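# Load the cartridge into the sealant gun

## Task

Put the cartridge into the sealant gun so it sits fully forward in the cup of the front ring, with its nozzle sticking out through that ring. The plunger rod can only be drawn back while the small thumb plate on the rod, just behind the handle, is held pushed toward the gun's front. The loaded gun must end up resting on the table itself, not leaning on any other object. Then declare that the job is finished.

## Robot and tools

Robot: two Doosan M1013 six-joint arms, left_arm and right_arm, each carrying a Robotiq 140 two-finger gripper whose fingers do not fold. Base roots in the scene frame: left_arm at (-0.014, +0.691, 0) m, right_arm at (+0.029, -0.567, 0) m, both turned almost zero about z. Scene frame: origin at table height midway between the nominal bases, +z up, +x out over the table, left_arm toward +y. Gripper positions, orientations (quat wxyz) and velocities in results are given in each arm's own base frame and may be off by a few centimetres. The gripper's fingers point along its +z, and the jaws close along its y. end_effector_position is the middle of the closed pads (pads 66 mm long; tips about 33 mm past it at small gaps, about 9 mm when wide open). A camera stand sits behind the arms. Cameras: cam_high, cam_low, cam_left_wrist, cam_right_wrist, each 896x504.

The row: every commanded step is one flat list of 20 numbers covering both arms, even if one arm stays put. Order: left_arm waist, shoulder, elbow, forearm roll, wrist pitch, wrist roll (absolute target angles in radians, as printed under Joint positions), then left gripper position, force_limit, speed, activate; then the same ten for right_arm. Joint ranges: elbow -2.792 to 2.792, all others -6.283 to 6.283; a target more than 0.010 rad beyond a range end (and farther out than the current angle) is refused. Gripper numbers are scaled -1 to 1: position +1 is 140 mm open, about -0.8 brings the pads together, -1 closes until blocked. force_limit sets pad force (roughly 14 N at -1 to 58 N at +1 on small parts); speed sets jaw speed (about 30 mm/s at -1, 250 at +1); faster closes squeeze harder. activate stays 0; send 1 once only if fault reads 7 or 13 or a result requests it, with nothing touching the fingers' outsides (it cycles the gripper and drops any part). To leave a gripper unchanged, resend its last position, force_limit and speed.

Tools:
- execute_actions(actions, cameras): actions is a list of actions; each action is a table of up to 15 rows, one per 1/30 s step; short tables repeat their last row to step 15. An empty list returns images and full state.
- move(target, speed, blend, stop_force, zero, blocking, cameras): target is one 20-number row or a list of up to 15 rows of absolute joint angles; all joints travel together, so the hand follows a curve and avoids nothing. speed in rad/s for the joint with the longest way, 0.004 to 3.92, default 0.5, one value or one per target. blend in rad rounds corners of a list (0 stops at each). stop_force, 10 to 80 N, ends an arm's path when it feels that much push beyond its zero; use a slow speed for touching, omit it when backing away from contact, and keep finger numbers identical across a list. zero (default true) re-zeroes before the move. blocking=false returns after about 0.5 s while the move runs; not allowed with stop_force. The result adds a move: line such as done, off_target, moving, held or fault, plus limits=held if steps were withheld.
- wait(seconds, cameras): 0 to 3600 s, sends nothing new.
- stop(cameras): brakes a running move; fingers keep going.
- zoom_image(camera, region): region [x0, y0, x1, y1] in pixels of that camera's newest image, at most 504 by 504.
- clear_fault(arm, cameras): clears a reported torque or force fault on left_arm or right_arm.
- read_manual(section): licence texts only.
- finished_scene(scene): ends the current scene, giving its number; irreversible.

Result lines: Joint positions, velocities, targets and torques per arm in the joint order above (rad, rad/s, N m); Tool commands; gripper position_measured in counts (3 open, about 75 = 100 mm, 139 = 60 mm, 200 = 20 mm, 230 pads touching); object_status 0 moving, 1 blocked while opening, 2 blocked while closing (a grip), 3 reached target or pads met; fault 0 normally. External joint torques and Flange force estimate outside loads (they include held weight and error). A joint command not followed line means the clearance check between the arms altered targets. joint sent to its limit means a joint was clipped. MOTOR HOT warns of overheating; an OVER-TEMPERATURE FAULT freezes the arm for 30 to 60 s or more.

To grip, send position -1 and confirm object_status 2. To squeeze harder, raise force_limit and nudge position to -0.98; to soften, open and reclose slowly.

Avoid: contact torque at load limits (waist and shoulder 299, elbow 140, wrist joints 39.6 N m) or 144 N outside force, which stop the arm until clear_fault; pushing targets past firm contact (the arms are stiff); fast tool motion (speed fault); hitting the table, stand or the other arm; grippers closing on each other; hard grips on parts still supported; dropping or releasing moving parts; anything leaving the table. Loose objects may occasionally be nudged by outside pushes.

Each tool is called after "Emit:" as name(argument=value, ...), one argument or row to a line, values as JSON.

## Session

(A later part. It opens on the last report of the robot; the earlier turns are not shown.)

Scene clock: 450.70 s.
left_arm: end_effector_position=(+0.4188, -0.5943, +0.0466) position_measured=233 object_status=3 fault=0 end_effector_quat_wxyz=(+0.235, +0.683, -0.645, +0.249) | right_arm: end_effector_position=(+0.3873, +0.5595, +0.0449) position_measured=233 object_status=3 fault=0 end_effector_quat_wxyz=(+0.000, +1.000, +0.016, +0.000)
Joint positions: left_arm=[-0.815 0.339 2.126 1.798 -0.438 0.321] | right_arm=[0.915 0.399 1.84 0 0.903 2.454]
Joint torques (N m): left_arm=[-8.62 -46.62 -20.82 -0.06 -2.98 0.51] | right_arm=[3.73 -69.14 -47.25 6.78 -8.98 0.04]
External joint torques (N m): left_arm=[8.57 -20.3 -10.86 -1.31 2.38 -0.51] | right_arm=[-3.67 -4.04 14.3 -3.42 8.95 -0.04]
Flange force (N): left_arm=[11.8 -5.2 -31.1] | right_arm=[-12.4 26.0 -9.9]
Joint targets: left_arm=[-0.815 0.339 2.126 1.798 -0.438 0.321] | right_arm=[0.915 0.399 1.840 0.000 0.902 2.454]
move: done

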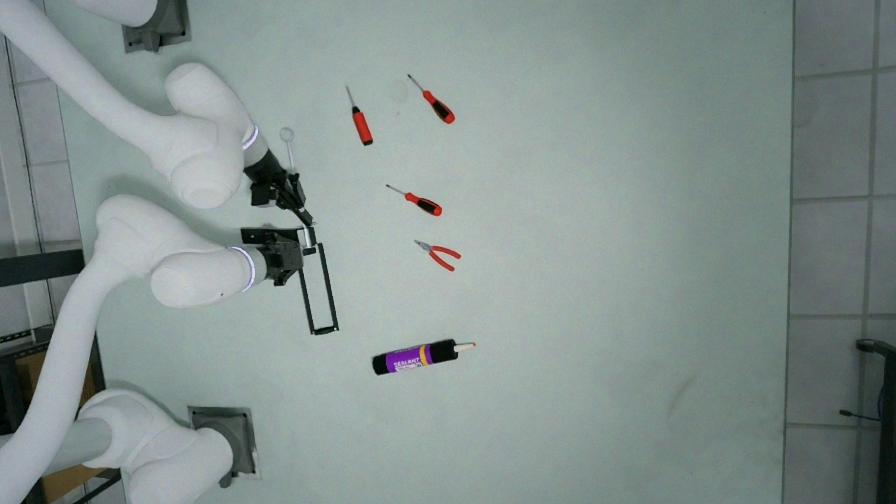

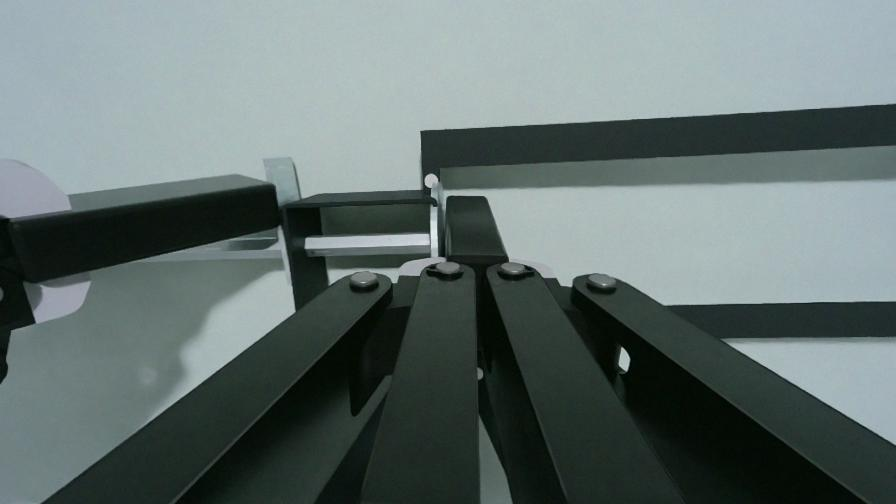

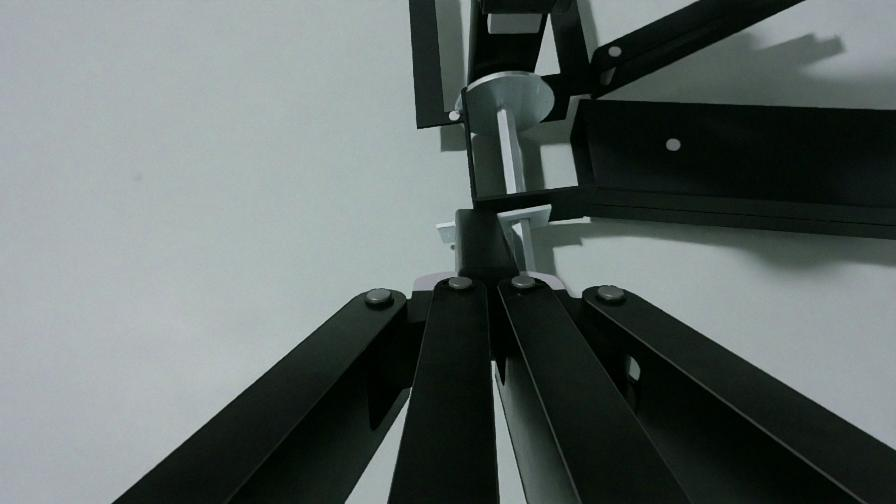

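Emit:
move(
  target=[
    [-0.8149, 0.3388, 2.1264, 1.7980, -0.4379, 0.3211, -1, -1, 0, 0, 0.8833, 0.3650, 1.8916, 0, 0.8850, 2.4223, -1, -1, 0, 0],
    [-0.7854, 0.1904, 2.0804, 2.1444, -0.5337, -0.0452, -1, -1, 0, 0, 0.8833, 0.2012, 1.6927, 0, 1.2477, 2.4223, -1, -1, 0, 0],
  ],
  blend=[0, 0],
  speed=[0.1, 0.5],
)

Scene clock: 499.73 s.
left_arm: end_effector_position=(+0.4222, -0.5744, +0.1465) position_measured=233 object_status=3 fault=0 end_effector_quat_wxyz=(+0.235, +0.683, -0.645, +0.249) | right_arm: end_effector_position=(+0.3883, +0.5273, +0.2499) position_measured=233 object_status=3 fault=0 end_effector_quat_wxyz=(+0.000, +1.000, +0.016, +0.000)
Joint positions: left_arm=[-0.785 0.19 2.08 2.144 -0.534 -0.045] | right_arm=[0.883 0.201 1.693 0 1.248 2.422]
Joint torques (N m): left_arm=[1.73 -55.85 -36.73 -2.91 0 0.52] | right_arm=[-2.15 -62.56 -42.43 4.44 -0.11 -0.32]
External joint torques (N m): left_arm=[-1.81 -0.89 0.06 0.13 0.08 -0.52] | right_arm=[2.2 1.86 2.56 -0.38 0.08 0.32]
Flange force (N): left_arm=[3.5 3.8 -1.0] | right_arm=[-4.1 -1.0 4.0]
Joint targets: left_arm=[-0.785 0.190 2.080 2.144 -0.534 -0.045] | right_arm=[0.883 0.201 1.693 0.000 1.248 2.422]
move: done

Emit:
move(
  target=[-1.0804, 0.4205, 1.5468, 3.1416, -1.1743, 0.4904, 1, -1, 1, 0, 0.3337, 0.4066, 1.5872, 0, 1.1478, -1.4297, 0.2, -1, 0, 0],
  speed=1.6,
  cameras=["cam_high", "cam_left_wrist", "cam_right_wrist"],
)

Emit:
zoom_image(
  camera="cam_right_wrist",
  region=[0, 60, 500, 340],
)

Scene clock: 513.70 s.
left_arm: end_effector_position=(+0.4093, -0.5929, +0.1491) position_measured=3 object_status=3 fault=0 end_effector_quat_wxyz=(-0.225, -0.629, +0.705, -0.238) | right_arm: end_effector_position=(+0.4107, +0.5186, +0.2450) position_measured=104 object_status=3 fault=0 end_effector_quat_wxyz=(+0.000, +0.993, +0.119, +0.000)
Joint positions: left_arm=[-0.811 0.211 2.034 2.232 -0.59 0.002] | right_arm=[0.849 0.214 1.686 0 1.241 2.181]
Joint torques (N m): left_arm=[1.87 -58.44 -37.08 -3.28 0.09 0.48] | right_arm=[-2.92 -64.35 -42.41 4.39 -0.2 -0.37]
External joint torques (N m): left_arm=[-1.78 -0.8 0.02 0.18 0.05 -0.48] | right_arm=[2.98 2.66 2.67 -0.35 0.15 0.37]
Flange force (N): left_arm=[3.7 3.1 -0.6] | right_arm=[-3.7 -3.5 4.4]
Joint targets: left_arm=[-0.811 0.211 2.034 2.232 -0.590 0.002] | right_arm=[0.849 0.214 1.686 0.000 1.241 2.181]
move: held (left_arm, right_arm; a check stopped the path); limits=held; left_arm: the forearm roll is farthest, 0.910 rad from its target; right_arm: the wrist roll is farthest, 3.611 rad from its target
joint command not followed: on one or more control steps a check withheld the commanded joint targets of the left arm, and it was not sent them on those steps.
cause: the commanded joint targets, or the way to them, would bring a part of the robot too close to another arm (a part of this arm just beyond the forearm roll and a part of the right arm just beyond the forearm roll, at the place that arm was heading or pushing toward when its own hold began).
joint command not followed: on one or more control steps a check withheld the commanded joint targets of the right arm, and it was not sent them on those steps.
cause: the commanded joint targets, or the way to them, would bring a part of the robot too close to another arm (a part of this arm just beyond the forearm roll and a part of the left arm just beyond the forearm roll, along the way the arms are being sent, or toward where that arm still pushes).

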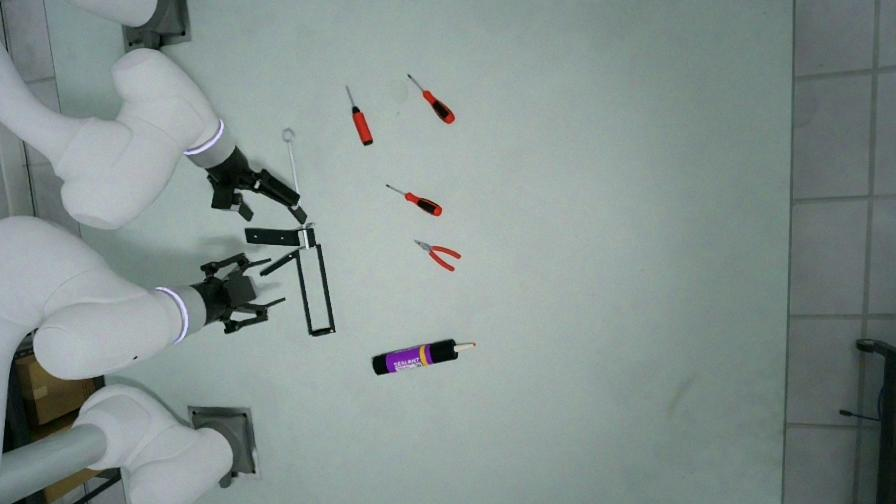

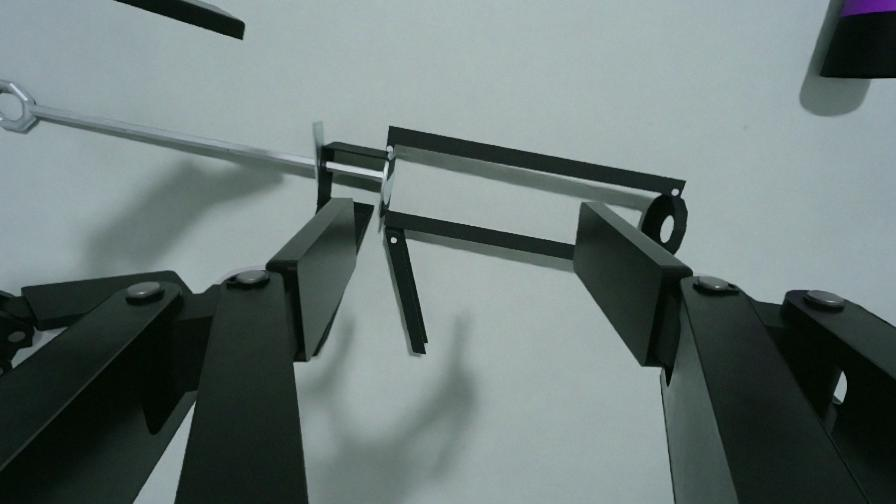

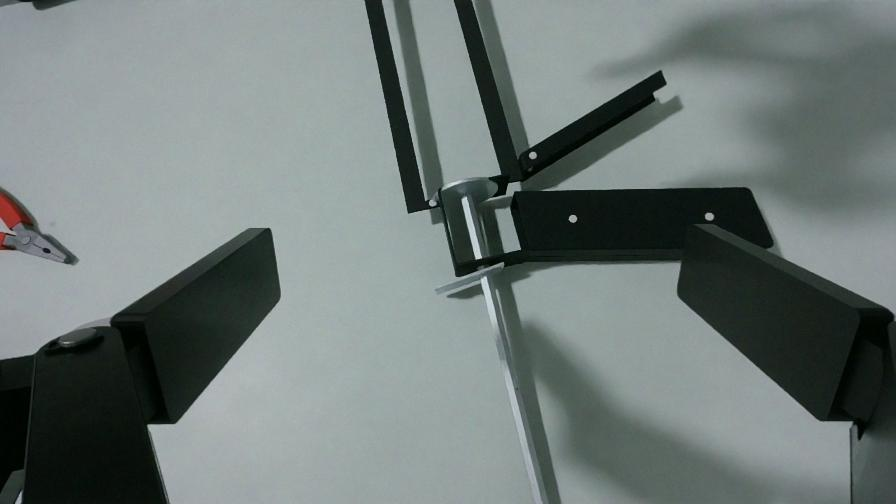

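Scaled by 1.008 from the camera's image (finer frame: 1280x720).

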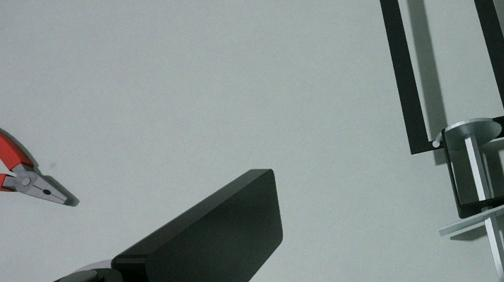

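Emit:
move(
  target=[-0.811, 0.211, 2.034, 2.232, -0.590, 0.002, 1, -1, 1, 0, 0.3337, 0.4066, 1.5872, 0, 1.1478, -1.4297, 0.2, -1, 0, 0],
  speed=1.8,
  cameras=["cam_left_wrist"],
)

Scene clock: 516.77 s.
left_arm: end_effector_position=(+0.4093, -0.5928, +0.1491) position_measured=3 object_status=3 fault=0 end_effector_quat_wxyz=(-0.225, -0.629, +0.705, -0.238) | right_arm: end_effector_position=(+0.4290, +0.5108, +0.2409) position_measured=104 object_status=3 fault=0 end_effector_quat_wxyz=(+0.000, +0.979, +0.203, +0.000)
Joint positions: left_arm=[-0.811 0.211 2.034 2.232 -0.59 0.002] | right_arm=[0.821 0.225 1.681 0 1.236 1.982]
Joint torques (N m): left_arm=[2.64 -58.54 -37.11 -3.2 0.01 0.48] | right_arm=[-2.31 -65.06 -42.27 4.37 -0.22 -0.32]
External joint torques (N m): left_arm=[-2.58 -0.65 0.12 0.1 0.13 -0.48] | right_arm=[2.37 2.27 2.57 -0.31 0.17 0.31]
Flange force (N): left_arm=[4.2 4.1 0.5] | right_arm=[-2.9 -3.1 4.1]
Joint targets: left_arm=[-0.811 0.211 2.034 2.232 -0.590 0.002] | right_arm=[0.821 0.225 1.681 0.000 1.236 1.982]
move: held (right_arm; a check stopped the path); limits=held; right_arm: the wrist roll is farthest, 3.411 rad from its target
joint command not followed: on one or more control steps a check withheld the commanded joint targets of the right arm, and it was not sent them on those steps.
cause: the commanded joint targets, or the way to them, would bring a part of the robot too close to another arm (a part of this arm just beyond the forearm roll and a part of the left arm just beyond the forearm roll, 11 mm apart when this arm was first held).

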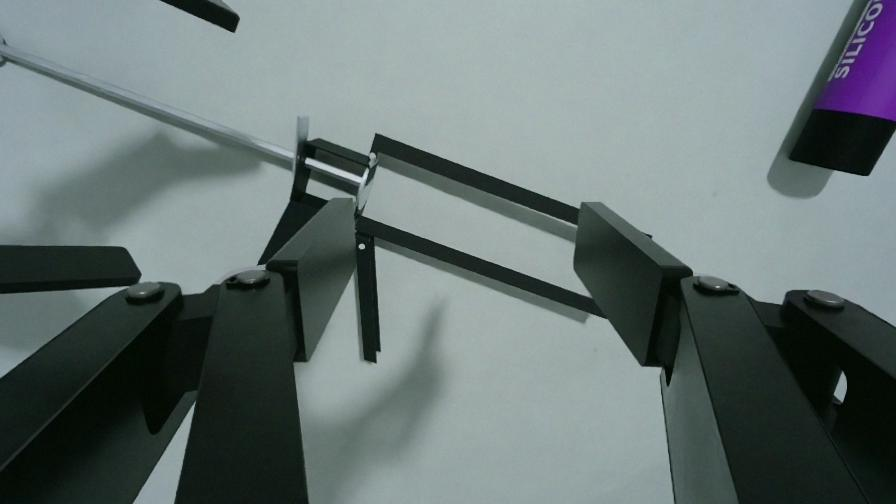

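Emit:
move(
  target=[
    [-0.5, 0.0, 1.9, 2.232, -0.590, 0.002, 1, -1, 1, 0, 0.821, 0.225, 1.681, 0, 1.236, 1.982, 0.2, -1, 0, 0],
    [-0.55, 0.0, 1.85, 0.8, 0.4, -1.5, 1, -1, 1, 0, 0.3337, 0.4066, 1.5872, 0, 1.1478, -1.4297, 0.2, -1, 0, 0],
  ],
  speed=[0.8, 1.8],
  blend=[0.1, 0],
  cameras=["cam_high", "cam_left_wrist"],
)

Scene clock: 531.23 s.
left_arm: end_effector_position=(+0.7545, -0.3132, +0.4473) position_measured=3 object_status=3 fault=0 end_effector_quat_wxyz=(+0.455, +0.500, +0.712, +0.189) | right_arm: end_effector_position=(+0.7020, +0.2799, +0.1600) position_measured=104 object_status=3 fault=0 end_effector_quat_wxyz=(+0.000, -0.096, +0.995, +0.000)
Joint positions: left_arm=[-0.55 0 1.85 0.8 0.4 -1.5] | right_arm=[0.334 0.407 1.587 0 1.148 -1.43]
Joint torques (N m): left_arm=[2.83 -44.19 -44.4 3.51 -1.45 0.5] | right_arm=[-2.3 -82.15 -40.76 4.28 -0.13 -0.5]
External joint torques (N m): left_arm=[-2.9 -0.23 -0.05 0.23 0.05 -0.46] | right_arm=[2.43 2.99 2.54 -0.34 0.17 0.5]
Flange force (N): left_arm=[-4.2 -6.4 -1.3] | right_arm=[1.6 3.7 4.2]
Joint targets: left_arm=[-0.550 0.000 1.850 0.800 0.400 -1.500] | right_arm=[0.334 0.407 1.587 0.000 1.148 -1.430]
move: done

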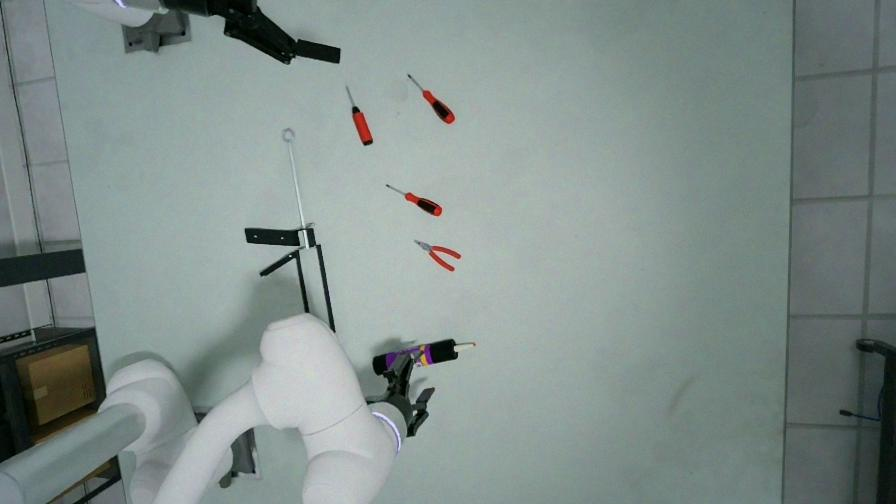

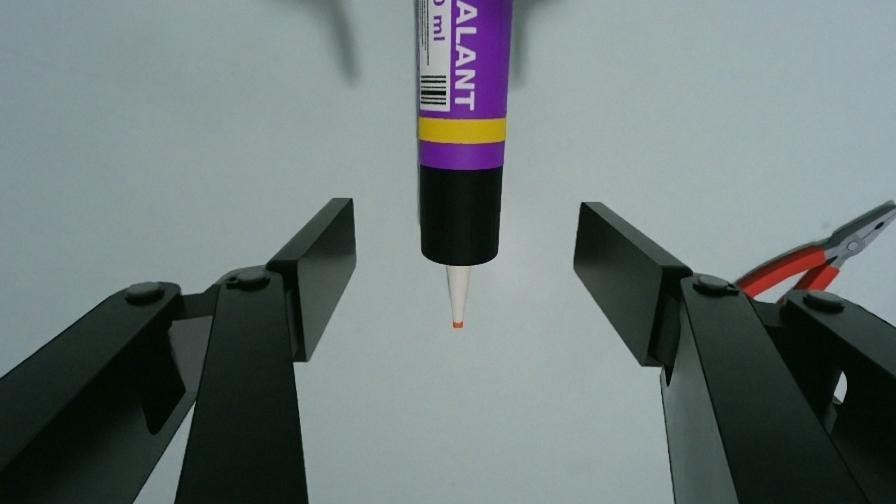

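Emit:
move(
  target=[-1.0804, 0.4205, 1.5468, 0, 1.1743, -2.651, 1, -1, 1, 0, 0.3378, 0.4894, 1.6728, 0, 0.9794, -1.4116, 0.2, -1, 0, 0],
  speed=0.8,
  cameras=["cam_left_wrist", "cam_right_wrist"],
)

Emit:
zoom_image(
  camera="cam_right_wrist",
  region=[40, 40, 540, 320],
)

Scene clock: 555.67 s.
left_arm: end_effector_position=(+0.3925, -0.6619, +0.1702) position_measured=3 object_status=3 fault=0 end_effector_quat_wxyz=(+0.000, +0.000, +1.000, +0.000) | right_arm: end_effector_position=(+0.7014, +0.2829, +0.0556) position_measured=104 object_status=3 fault=0 end_effector_quat_wxyz=(+0.000, -0.089, +0.996, +0.000)
Joint positions: left_arm=[-1.08 0.42 1.547 0 1.174 -2.651] | right_arm=[0.338 0.489 1.673 0 0.979 -1.412]
Joint torques (N m): left_arm=[1.86 -83.13 -39.56 3.76 -0.12 0.51] | right_arm=[-2.14 -86.58 -37.31 3.94 -0.13 -0.32]
External joint torques (N m): left_arm=[-1.78 0.4 -0.01 0.26 0.14 -0.51] | right_arm=[2.2 3.1 2.56 -0.36 0.17 0.32]
Flange force (N): left_arm=[2.3 -2.0 0.0] | right_arm=[1.8 3.0 4.3]
Joint targets: left_arm=[-1.080 0.420 1.547 0.000 1.174 -2.651] | right_arm=[0.338 0.489 1.673 0.000 0.979 -1.412]
move: done

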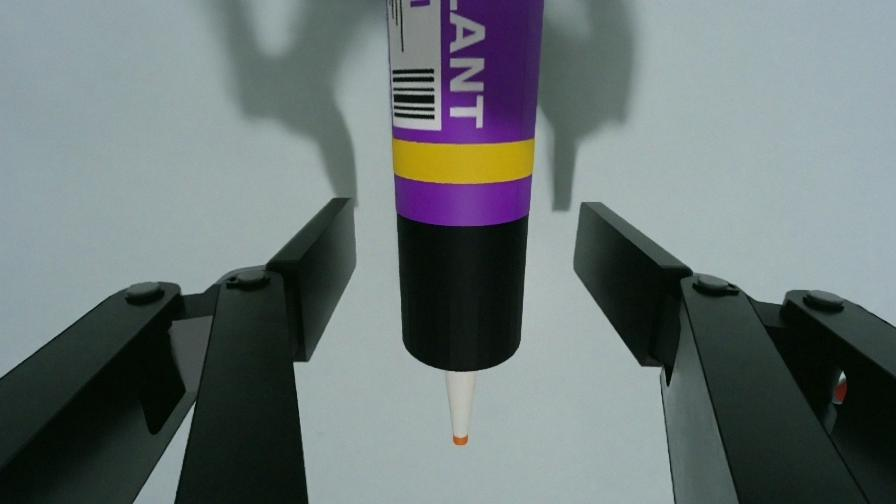

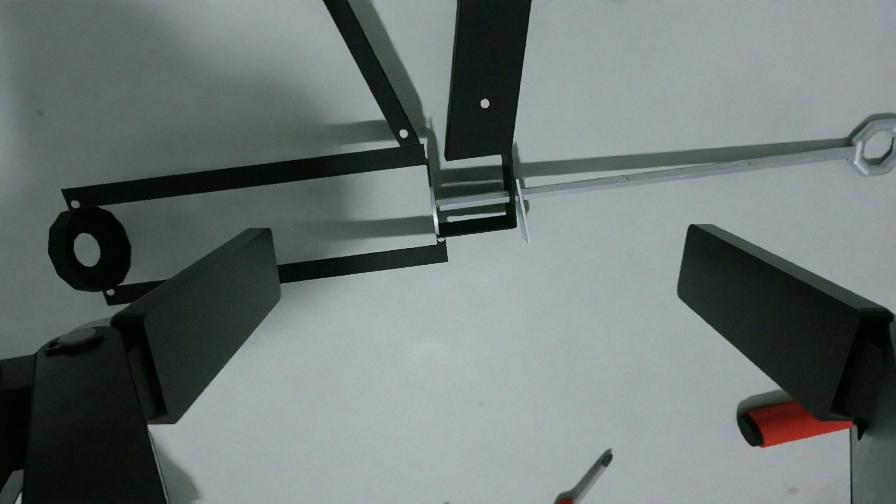

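Scaled by 1.008 from the camera's image (finer frame: 1280x720).

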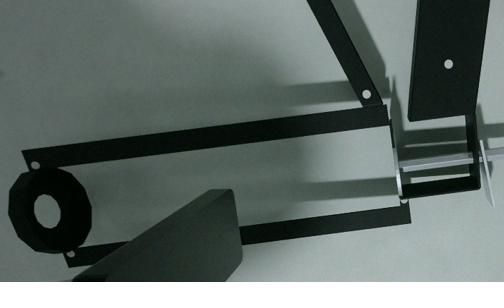

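Emit:
move(
  target=[-1.0804, 0.4205, 1.5468, 0, 1.1743, -2.651, 1, -1, 1, 0, 0.3378, 0.4894, 1.6728, 0, 0.9794, -1.4116, -1, 0, -1, 0],
  cameras=["cam_left_wrist"],
)

Scene clock: 588.50 s.
left_arm: end_effector_position=(+0.3925, -0.6619, +0.1701) position_measured=3 object_status=3 fault=0 end_effector_quat_wxyz=(+0.000, +0.000, +1.000, +0.000) | right_arm: end_effector_position=(+0.7014, +0.2829, +0.0555) position_measured=160 object_status=0 fault=0 end_effector_quat_wxyz=(+0.000, -0.089, +0.996, +0.000)
Joint positions: left_arm=[-1.08 0.421 1.547 0 1.174 -2.651] | right_arm=[0.338 0.489 1.673 0 0.979 -1.412]
Joint torques (N m): left_arm=[2.36 -82.54 -39.64 3.87 0.01 0.5] | right_arm=[-1.54 -75.76 -31.9 4.34 -0.65 -0.25]
External joint torques (N m): left_arm=[-2.61 -0.46 -0.08 0.17 0.01 -0.5] | right_arm=[1.46 -7.67 -2.86 -0.76 0.69 0.25]
Flange force (N): left_arm=[3.8 -1.5 -0.4] | right_arm=[3.8 1.5 -10.0]
Joint targets: left_arm=[-1.080 0.420 1.547 0.000 1.174 -2.651] | right_arm=[0.338 0.489 1.673 0.000 0.979 -1.412]
move: done

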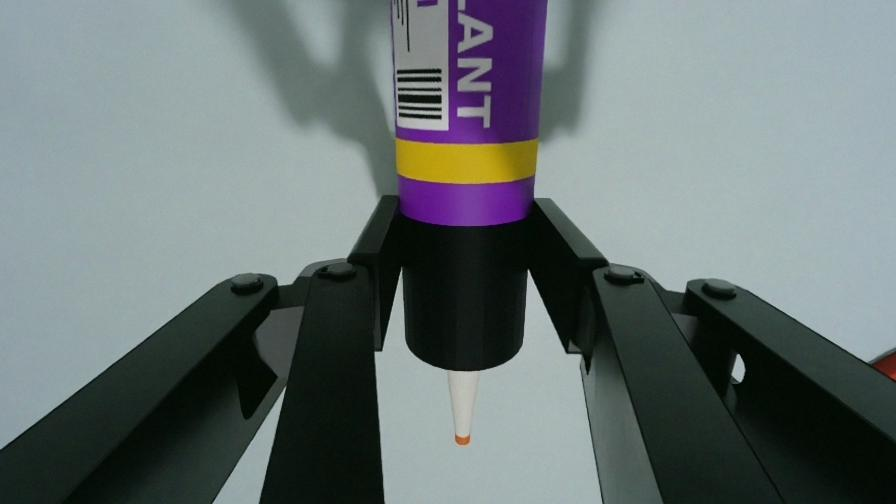

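Emit:
wait(
  seconds=0.1,
  cameras=["cam_left_wrist", "cam_right_wrist"],
)

Emit:
zoom_image(
  camera="cam_right_wrist",
  region=[380, 120, 540, 280],
)

Emit:
zoom_image(
  camera="cam_right_wrist",
  region=[30, 160, 190, 320],
)

Scene clock: 614.13 s.
left_arm: end_effector_position=(+0.3925, -0.6619, +0.1701) position_measured=3 object_status=3 fault=0 end_effector_quat_wxyz=(+0.000, +0.000, +1.000, +0.000) | right_arm: end_effector_position=(+0.7014, +0.2829, +0.0555) position_measured=160 object_status=2 fault=0 end_effector_quat_wxyz=(+0.000, -0.089, +0.996, +0.000)
Joint positions: left_arm=[-1.08 0.421 1.547 0 1.174 -2.651] | right_arm=[0.338 0.489 1.673 0 0.979 -1.412]
Joint torques (N m): left_arm=[2.27 -82 -39.66 3.8 -0.1 0.48] | right_arm=[-1.95 -75.8 -31.88 4.22 -0.64 -0.26]
External joint torques (N m): left_arm=[-2.39 -0.94 0.04 0.22 0.12 -0.48] | right_arm=[1.99 -7.7 -2.88 -0.64 0.68 0.25]
Flange force (N): left_arm=[4.0 -0.6 -0.7] | right_arm=[3.9 2.2 -10.0]
Joint targets: left_arm=[-1.080 0.420 1.547 0.000 1.174 -2.651] | right_arm=[0.338 0.489 1.673 0.000 0.979 -1.412]
Tool commands: left_gripper/position=+1.0 left_gripper/force_limit=-1.0 left_gripper/speed=+1.0 left_gripper/activate=+0.0 right_gripper/position=-1.0 right_gripper/force_limit=+0.0 right_gripper/speed=-1.0 right_gripper/activate=+0.0
wait: 0.10 s; at rest from the start

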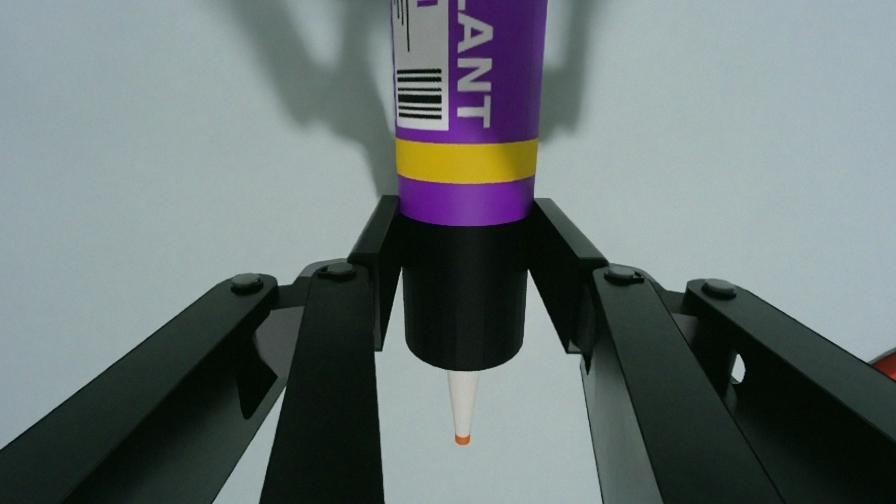

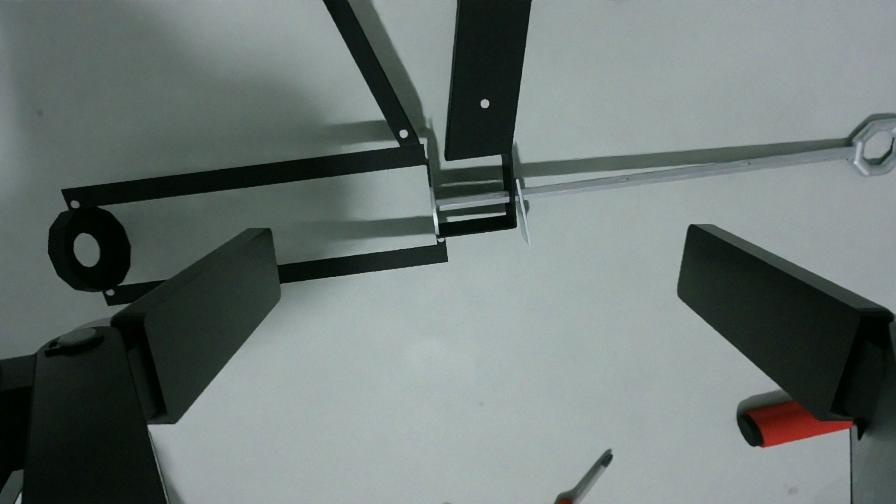

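Scaled by 3.150 from the camera's image (finer frame: 1280x720).

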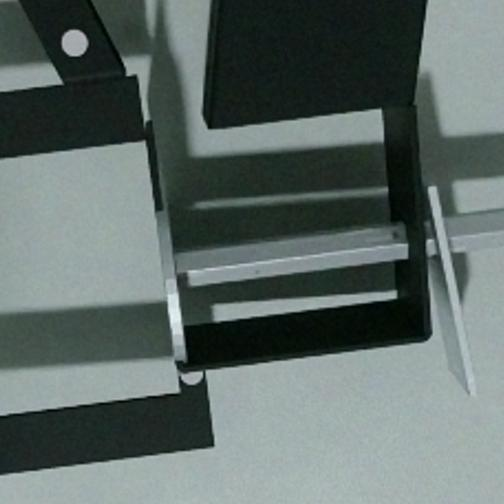

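Scaled by 3.150 from the camera's image (finer frame: 1280x720).

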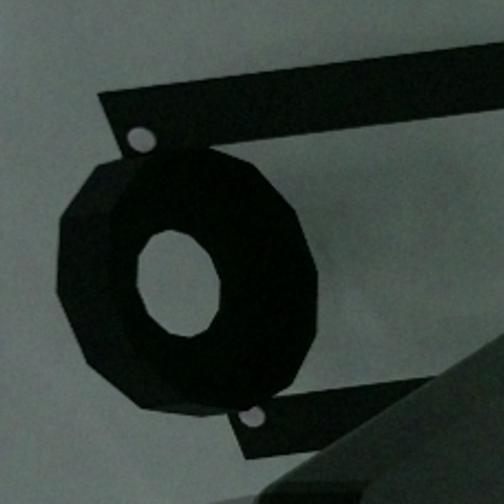

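Emit:
move(
  target=[
    [-1.04, 0.0, 2.07, 0, 0.04, -0.5, 1, -1, 1, 0, 0.3378, 0.3831, 1.5444, 0, 1.2141, -1.4116, -1, 0, -1, 0],
    [-1.0264, 0.3356, 2.5897, 0, -1.0927, 1.571, 1, -1, 1, 0, 0.3378, 0.3831, 1.5444, 0, 1.2141, -1.4116, -1, 0, -1, 0],
  ],
  speed=[1.6, 1.6],
  blend=[0.2, 0],
  cameras=["cam_left_wrist", "cam_right_wrist"],
)

Emit:
zoom_image(
  camera="cam_right_wrist",
  region=[540, 70, 680, 190],
)

Emit:
zoom_image(
  camera="cam_right_wrist",
  region=[380, 200, 680, 460],
)

Scene clock: 662.50 s.
left_arm: end_effector_position=(+0.3638, -0.5342, +0.1059) position_measured=3 object_status=3 fault=0 end_effector_quat_wxyz=(+0.299, +0.691, -0.390, +0.530) | right_arm: end_effector_position=(+0.7014, +0.2830, +0.1998) position_measured=160 object_status=2 fault=0 end_effector_quat_wxyz=(+0.000, -0.089, +0.996, +0.000)
Joint positions: left_arm=[-1.026 0.336 2.59 0 -1.093 1.571] | right_arm=[0.338 0.383 1.544 0 1.214 -1.412]
Joint torques (N m): left_arm=[2.33 -45.95 -11.37 0.78 -2.75 0.49] | right_arm=[-2.23 -83.96 -43.81 4.43 0.07 -0.35]
External joint torques (N m): left_arm=[-2.34 -0.92 -0.56 0.17 0.05 -0.49] | right_arm=[2.1 6.08 4.54 -0.39 -0.04 0.35]
Flange force (N): left_arm=[3.1 6.2 -0.4] | right_arm=[1.2 3.1 8.5]
Joint targets: left_arm=[-1.026 0.336 2.590 0.000 -1.093 1.571] | right_arm=[0.338 0.383 1.544 0.000 1.214 -1.412]
move: done

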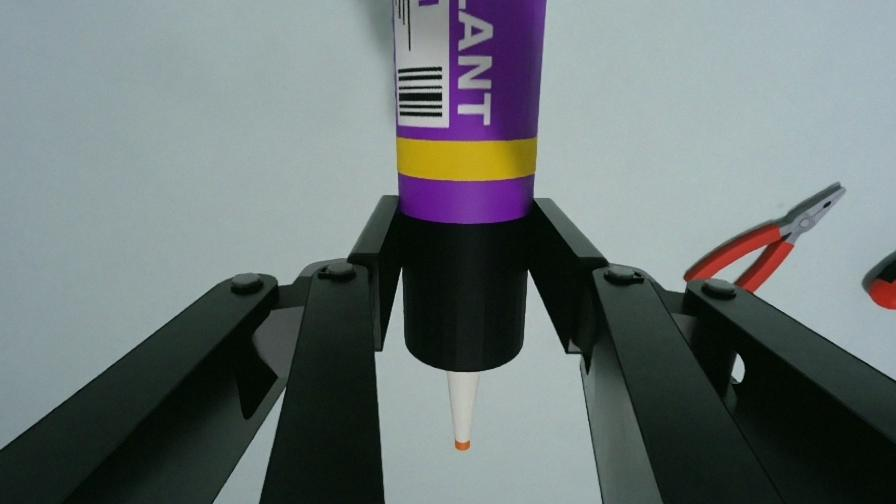

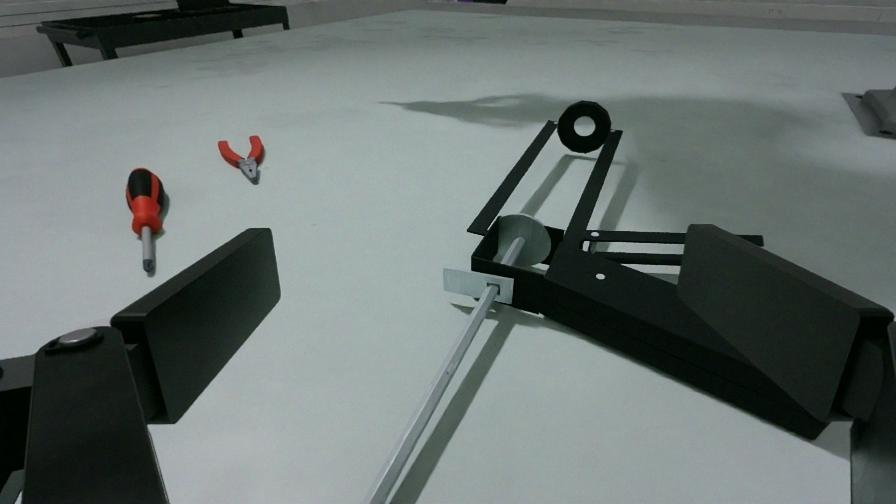

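Scaled by 3.600 from the camera's image (finer frame: 1280x720).

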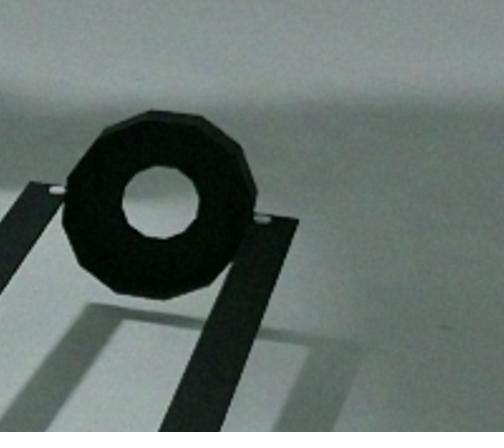

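Scaled by 1.680 from the camera's image (finer frame: 1280x720).

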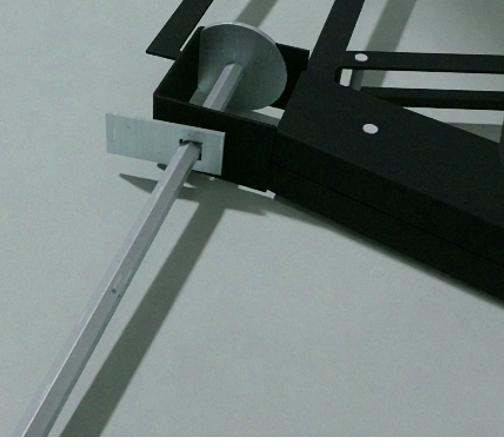

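Emit:
move(
  target=[-1.0264, 0.3356, 2.5897, 0, -1.0927, 1.571, 1, -1, 1, 0, 0.7300, 0.1182, 1.9677, 0.1778, 0.9502, 0.5645, -1, 0, -1, 0],
  speed=0.8,
  cameras=["all"],
)

Scene clock: 797.20 s.
left_arm: end_effector_position=(+0.3637, -0.5342, +0.1059) position_measured=3 object_status=3 fault=0 end_effector_quat_wxyz=(+0.299, +0.691, -0.390, +0.530) | right_arm: end_effector_position=(+0.3897, +0.4593, +0.1658) position_measured=160 object_status=2 fault=0 end_effector_quat_wxyz=(-0.067, +0.679, +0.728, +0.062)
Joint positions: left_arm=[-1.026 0.336 2.59 0 -1.093 1.571] | right_arm=[0.73 0.118 1.968 0.178 0.95 0.564]
Joint torques (N m): left_arm=[1.92 -46.01 -11.55 0.84 -2.81 0.51] | right_arm=[-2.66 -54.1 -41.98 4.78 -0.69 -0.27]
External joint torques (N m): left_arm=[-1.84 -0.89 -0.36 0.09 0.11 -0.51] | right_arm=[2.62 4.62 4.71 -0.71 0.39 0.27]
Flange force (N): left_arm=[3.1 5.0 -0.6] | right_arm=[1.9 -4.0 8.5]
Joint targets: left_arm=[-1.026 0.336 2.590 0.000 -1.093 1.571] | right_arm=[0.730 0.118 1.968 0.178 0.950 0.565]
move: done

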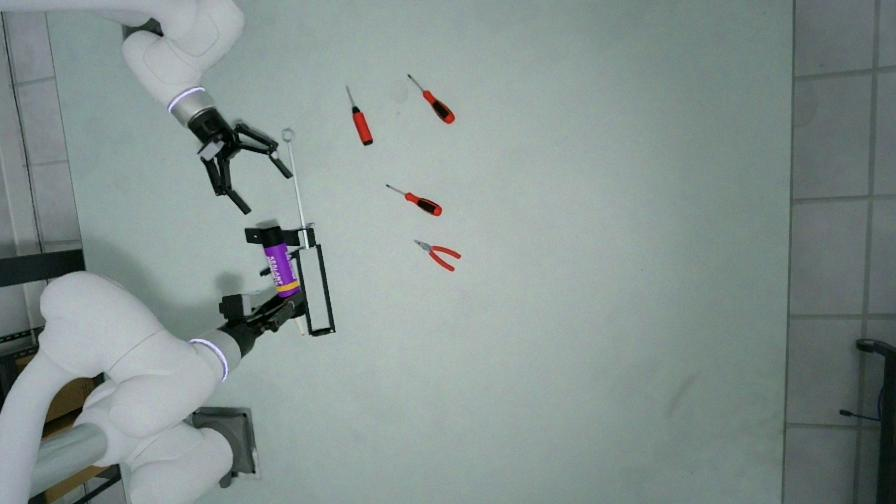

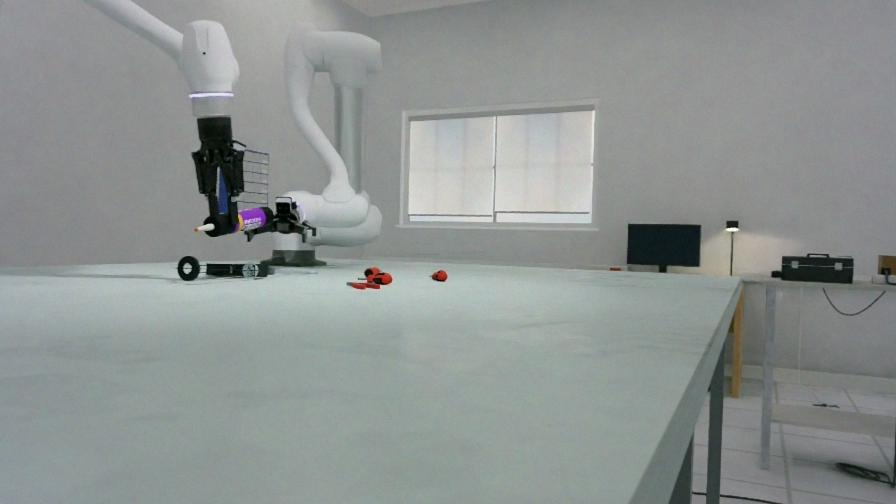

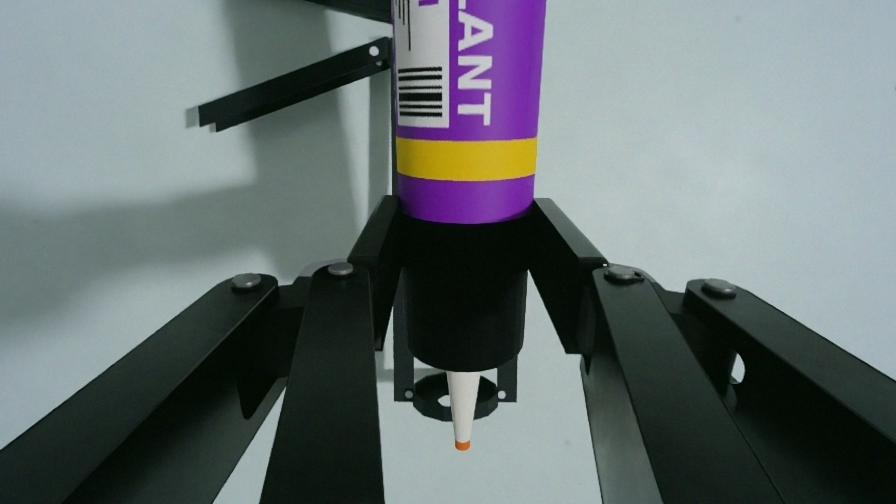

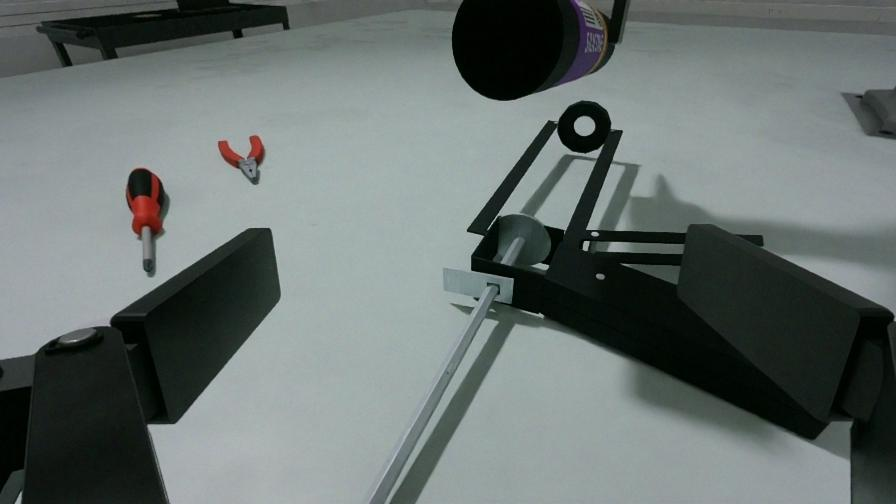

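Emit:
zoom_image(
  camera="cam_left_wrist",
  region=[370, 330, 550, 480],
)

Emit:
zoom_image(
  camera="cam_low",
  region=[160, 190, 300, 300],
)

Scaled by 2.800 from the camera's image (finer frame: 1280x720).

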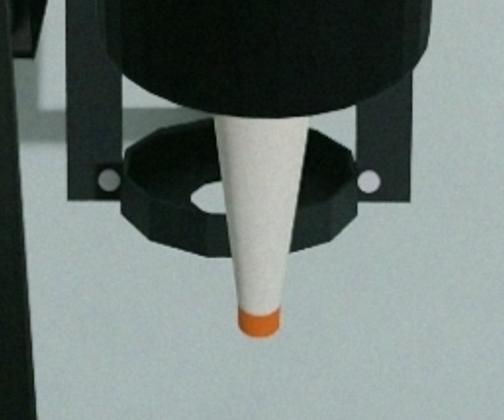

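Scaled by 3.600 from the camera's image (finer frame: 1280x720).

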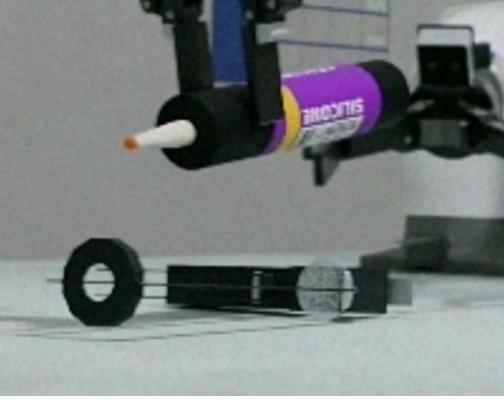

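Emit:
zoom_image(
  camera="cam_left_wrist",
  region=[340, 0, 440, 420],
)

Scaled by 1.200 from the camera's image (finer frame: 1280x720).

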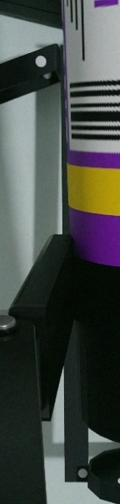

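Emit:
move(
  target=[-1.0264, 0.3356, 2.5897, 0, -1.0927, 1.571, 1, -1, 1, 0, 0.7339, 0.1992, 2.0426, 0.2019, 0.7967, 0.5304, -1, 0, -1, 0],
  speed=0.15,
  stop_force=15,
  cameras=["all"],
)

Emit:
zoom_image(
  camera="cam_left_wrist",
  region=[370, 330, 550, 480],
)

Emit:
zoom_image(
  camera="cam_low",
  region=[160, 210, 300, 300],
)

Scene clock: 839.73 s.
left_arm: end_effector_position=(+0.3637, -0.5342, +0.1059) position_measured=3 object_status=3 fault=0 end_effector_quat_wxyz=(+0.299, +0.691, -0.390, +0.530) | right_arm: end_effector_position=(+0.3888, +0.4614, +0.0857) position_measured=160 object_status=2 fault=0 end_effector_quat_wxyz=(-0.067, +0.679, +0.728, +0.062)
Joint positions: left_arm=[-1.026 0.336 2.59 0 -1.093 1.571] | right_arm=[0.734 0.199 2.043 0.202 0.797 0.53]
Joint torques (N m): left_arm=[1.91 -46.55 -11.99 0.82 -2.81 0.42] | right_arm=[-2.14 -58.71 -38.19 4.24 -0.66 -0.35]
External joint torques (N m): left_arm=[-1.97 -0.3 0.01 0.14 0.11 -0.42] | right_arm=[2.17 4.38 4.4 -0.59 0.37 0.35]
Flange force (N): left_arm=[1.2 5.3 -0.4] | right_arm=[1.2 -4.0 7.8]
Joint targets: left_arm=[-1.026 0.336 2.590 0.000 -1.093 1.571] | right_arm=[0.734 0.199 2.043 0.202 0.797 0.530]
move: done

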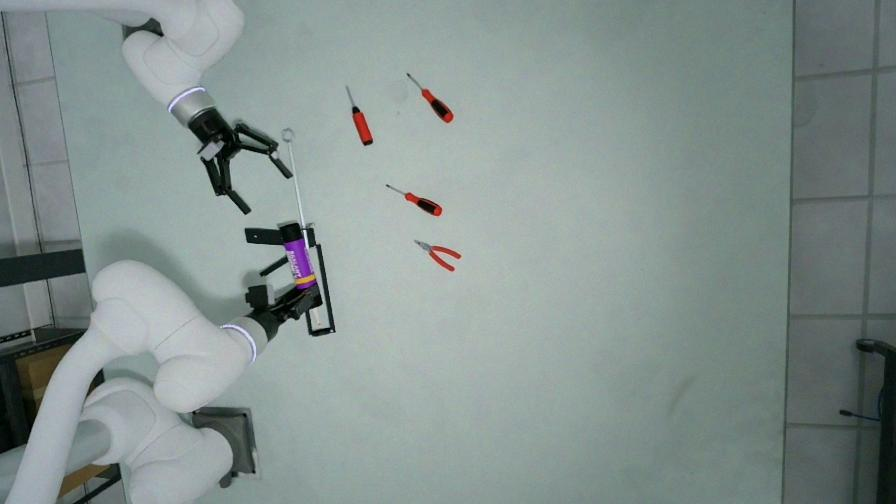

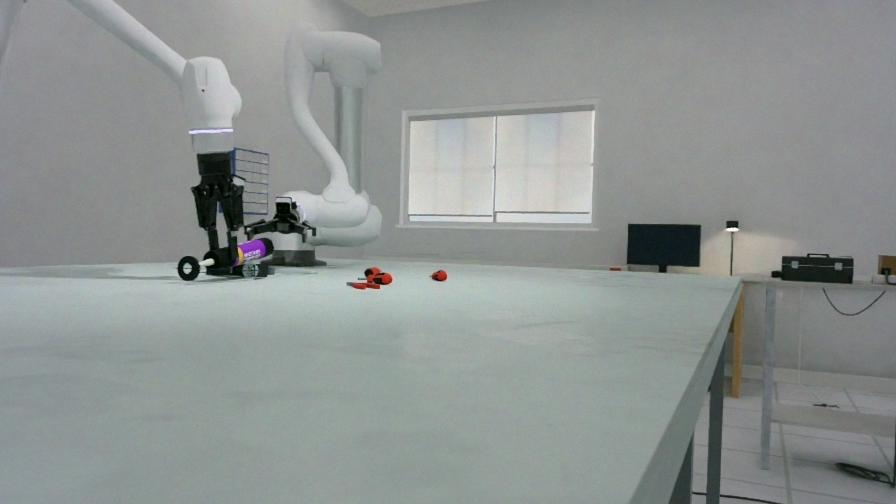

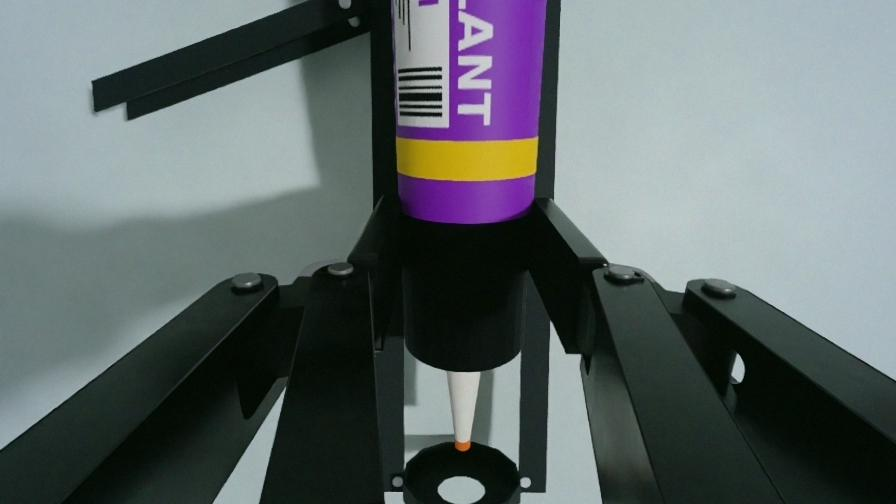

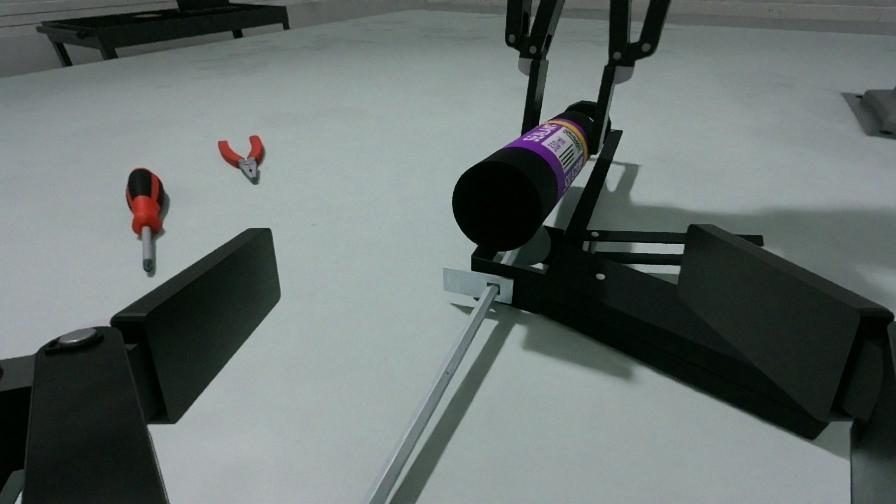

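Scaled by 2.800 from the camera's image (finer frame: 1280x720).

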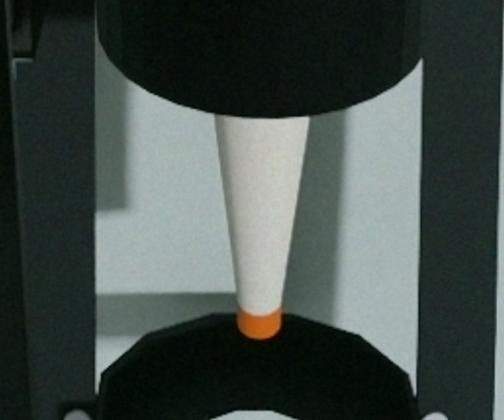

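Scaled by 3.600 from the camera's image (finer frame: 1280x720).

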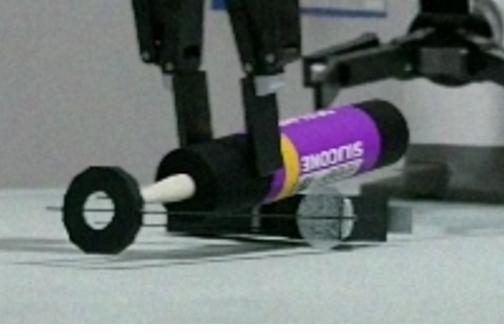

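Emit:
zoom_image(
  camera="cam_low",
  region=[170, 235, 240, 295],
)

Scaled by 7.200 from the camera's image (finer frame: 1280x720).

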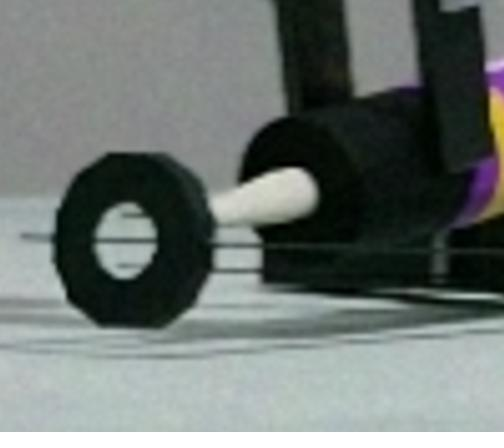

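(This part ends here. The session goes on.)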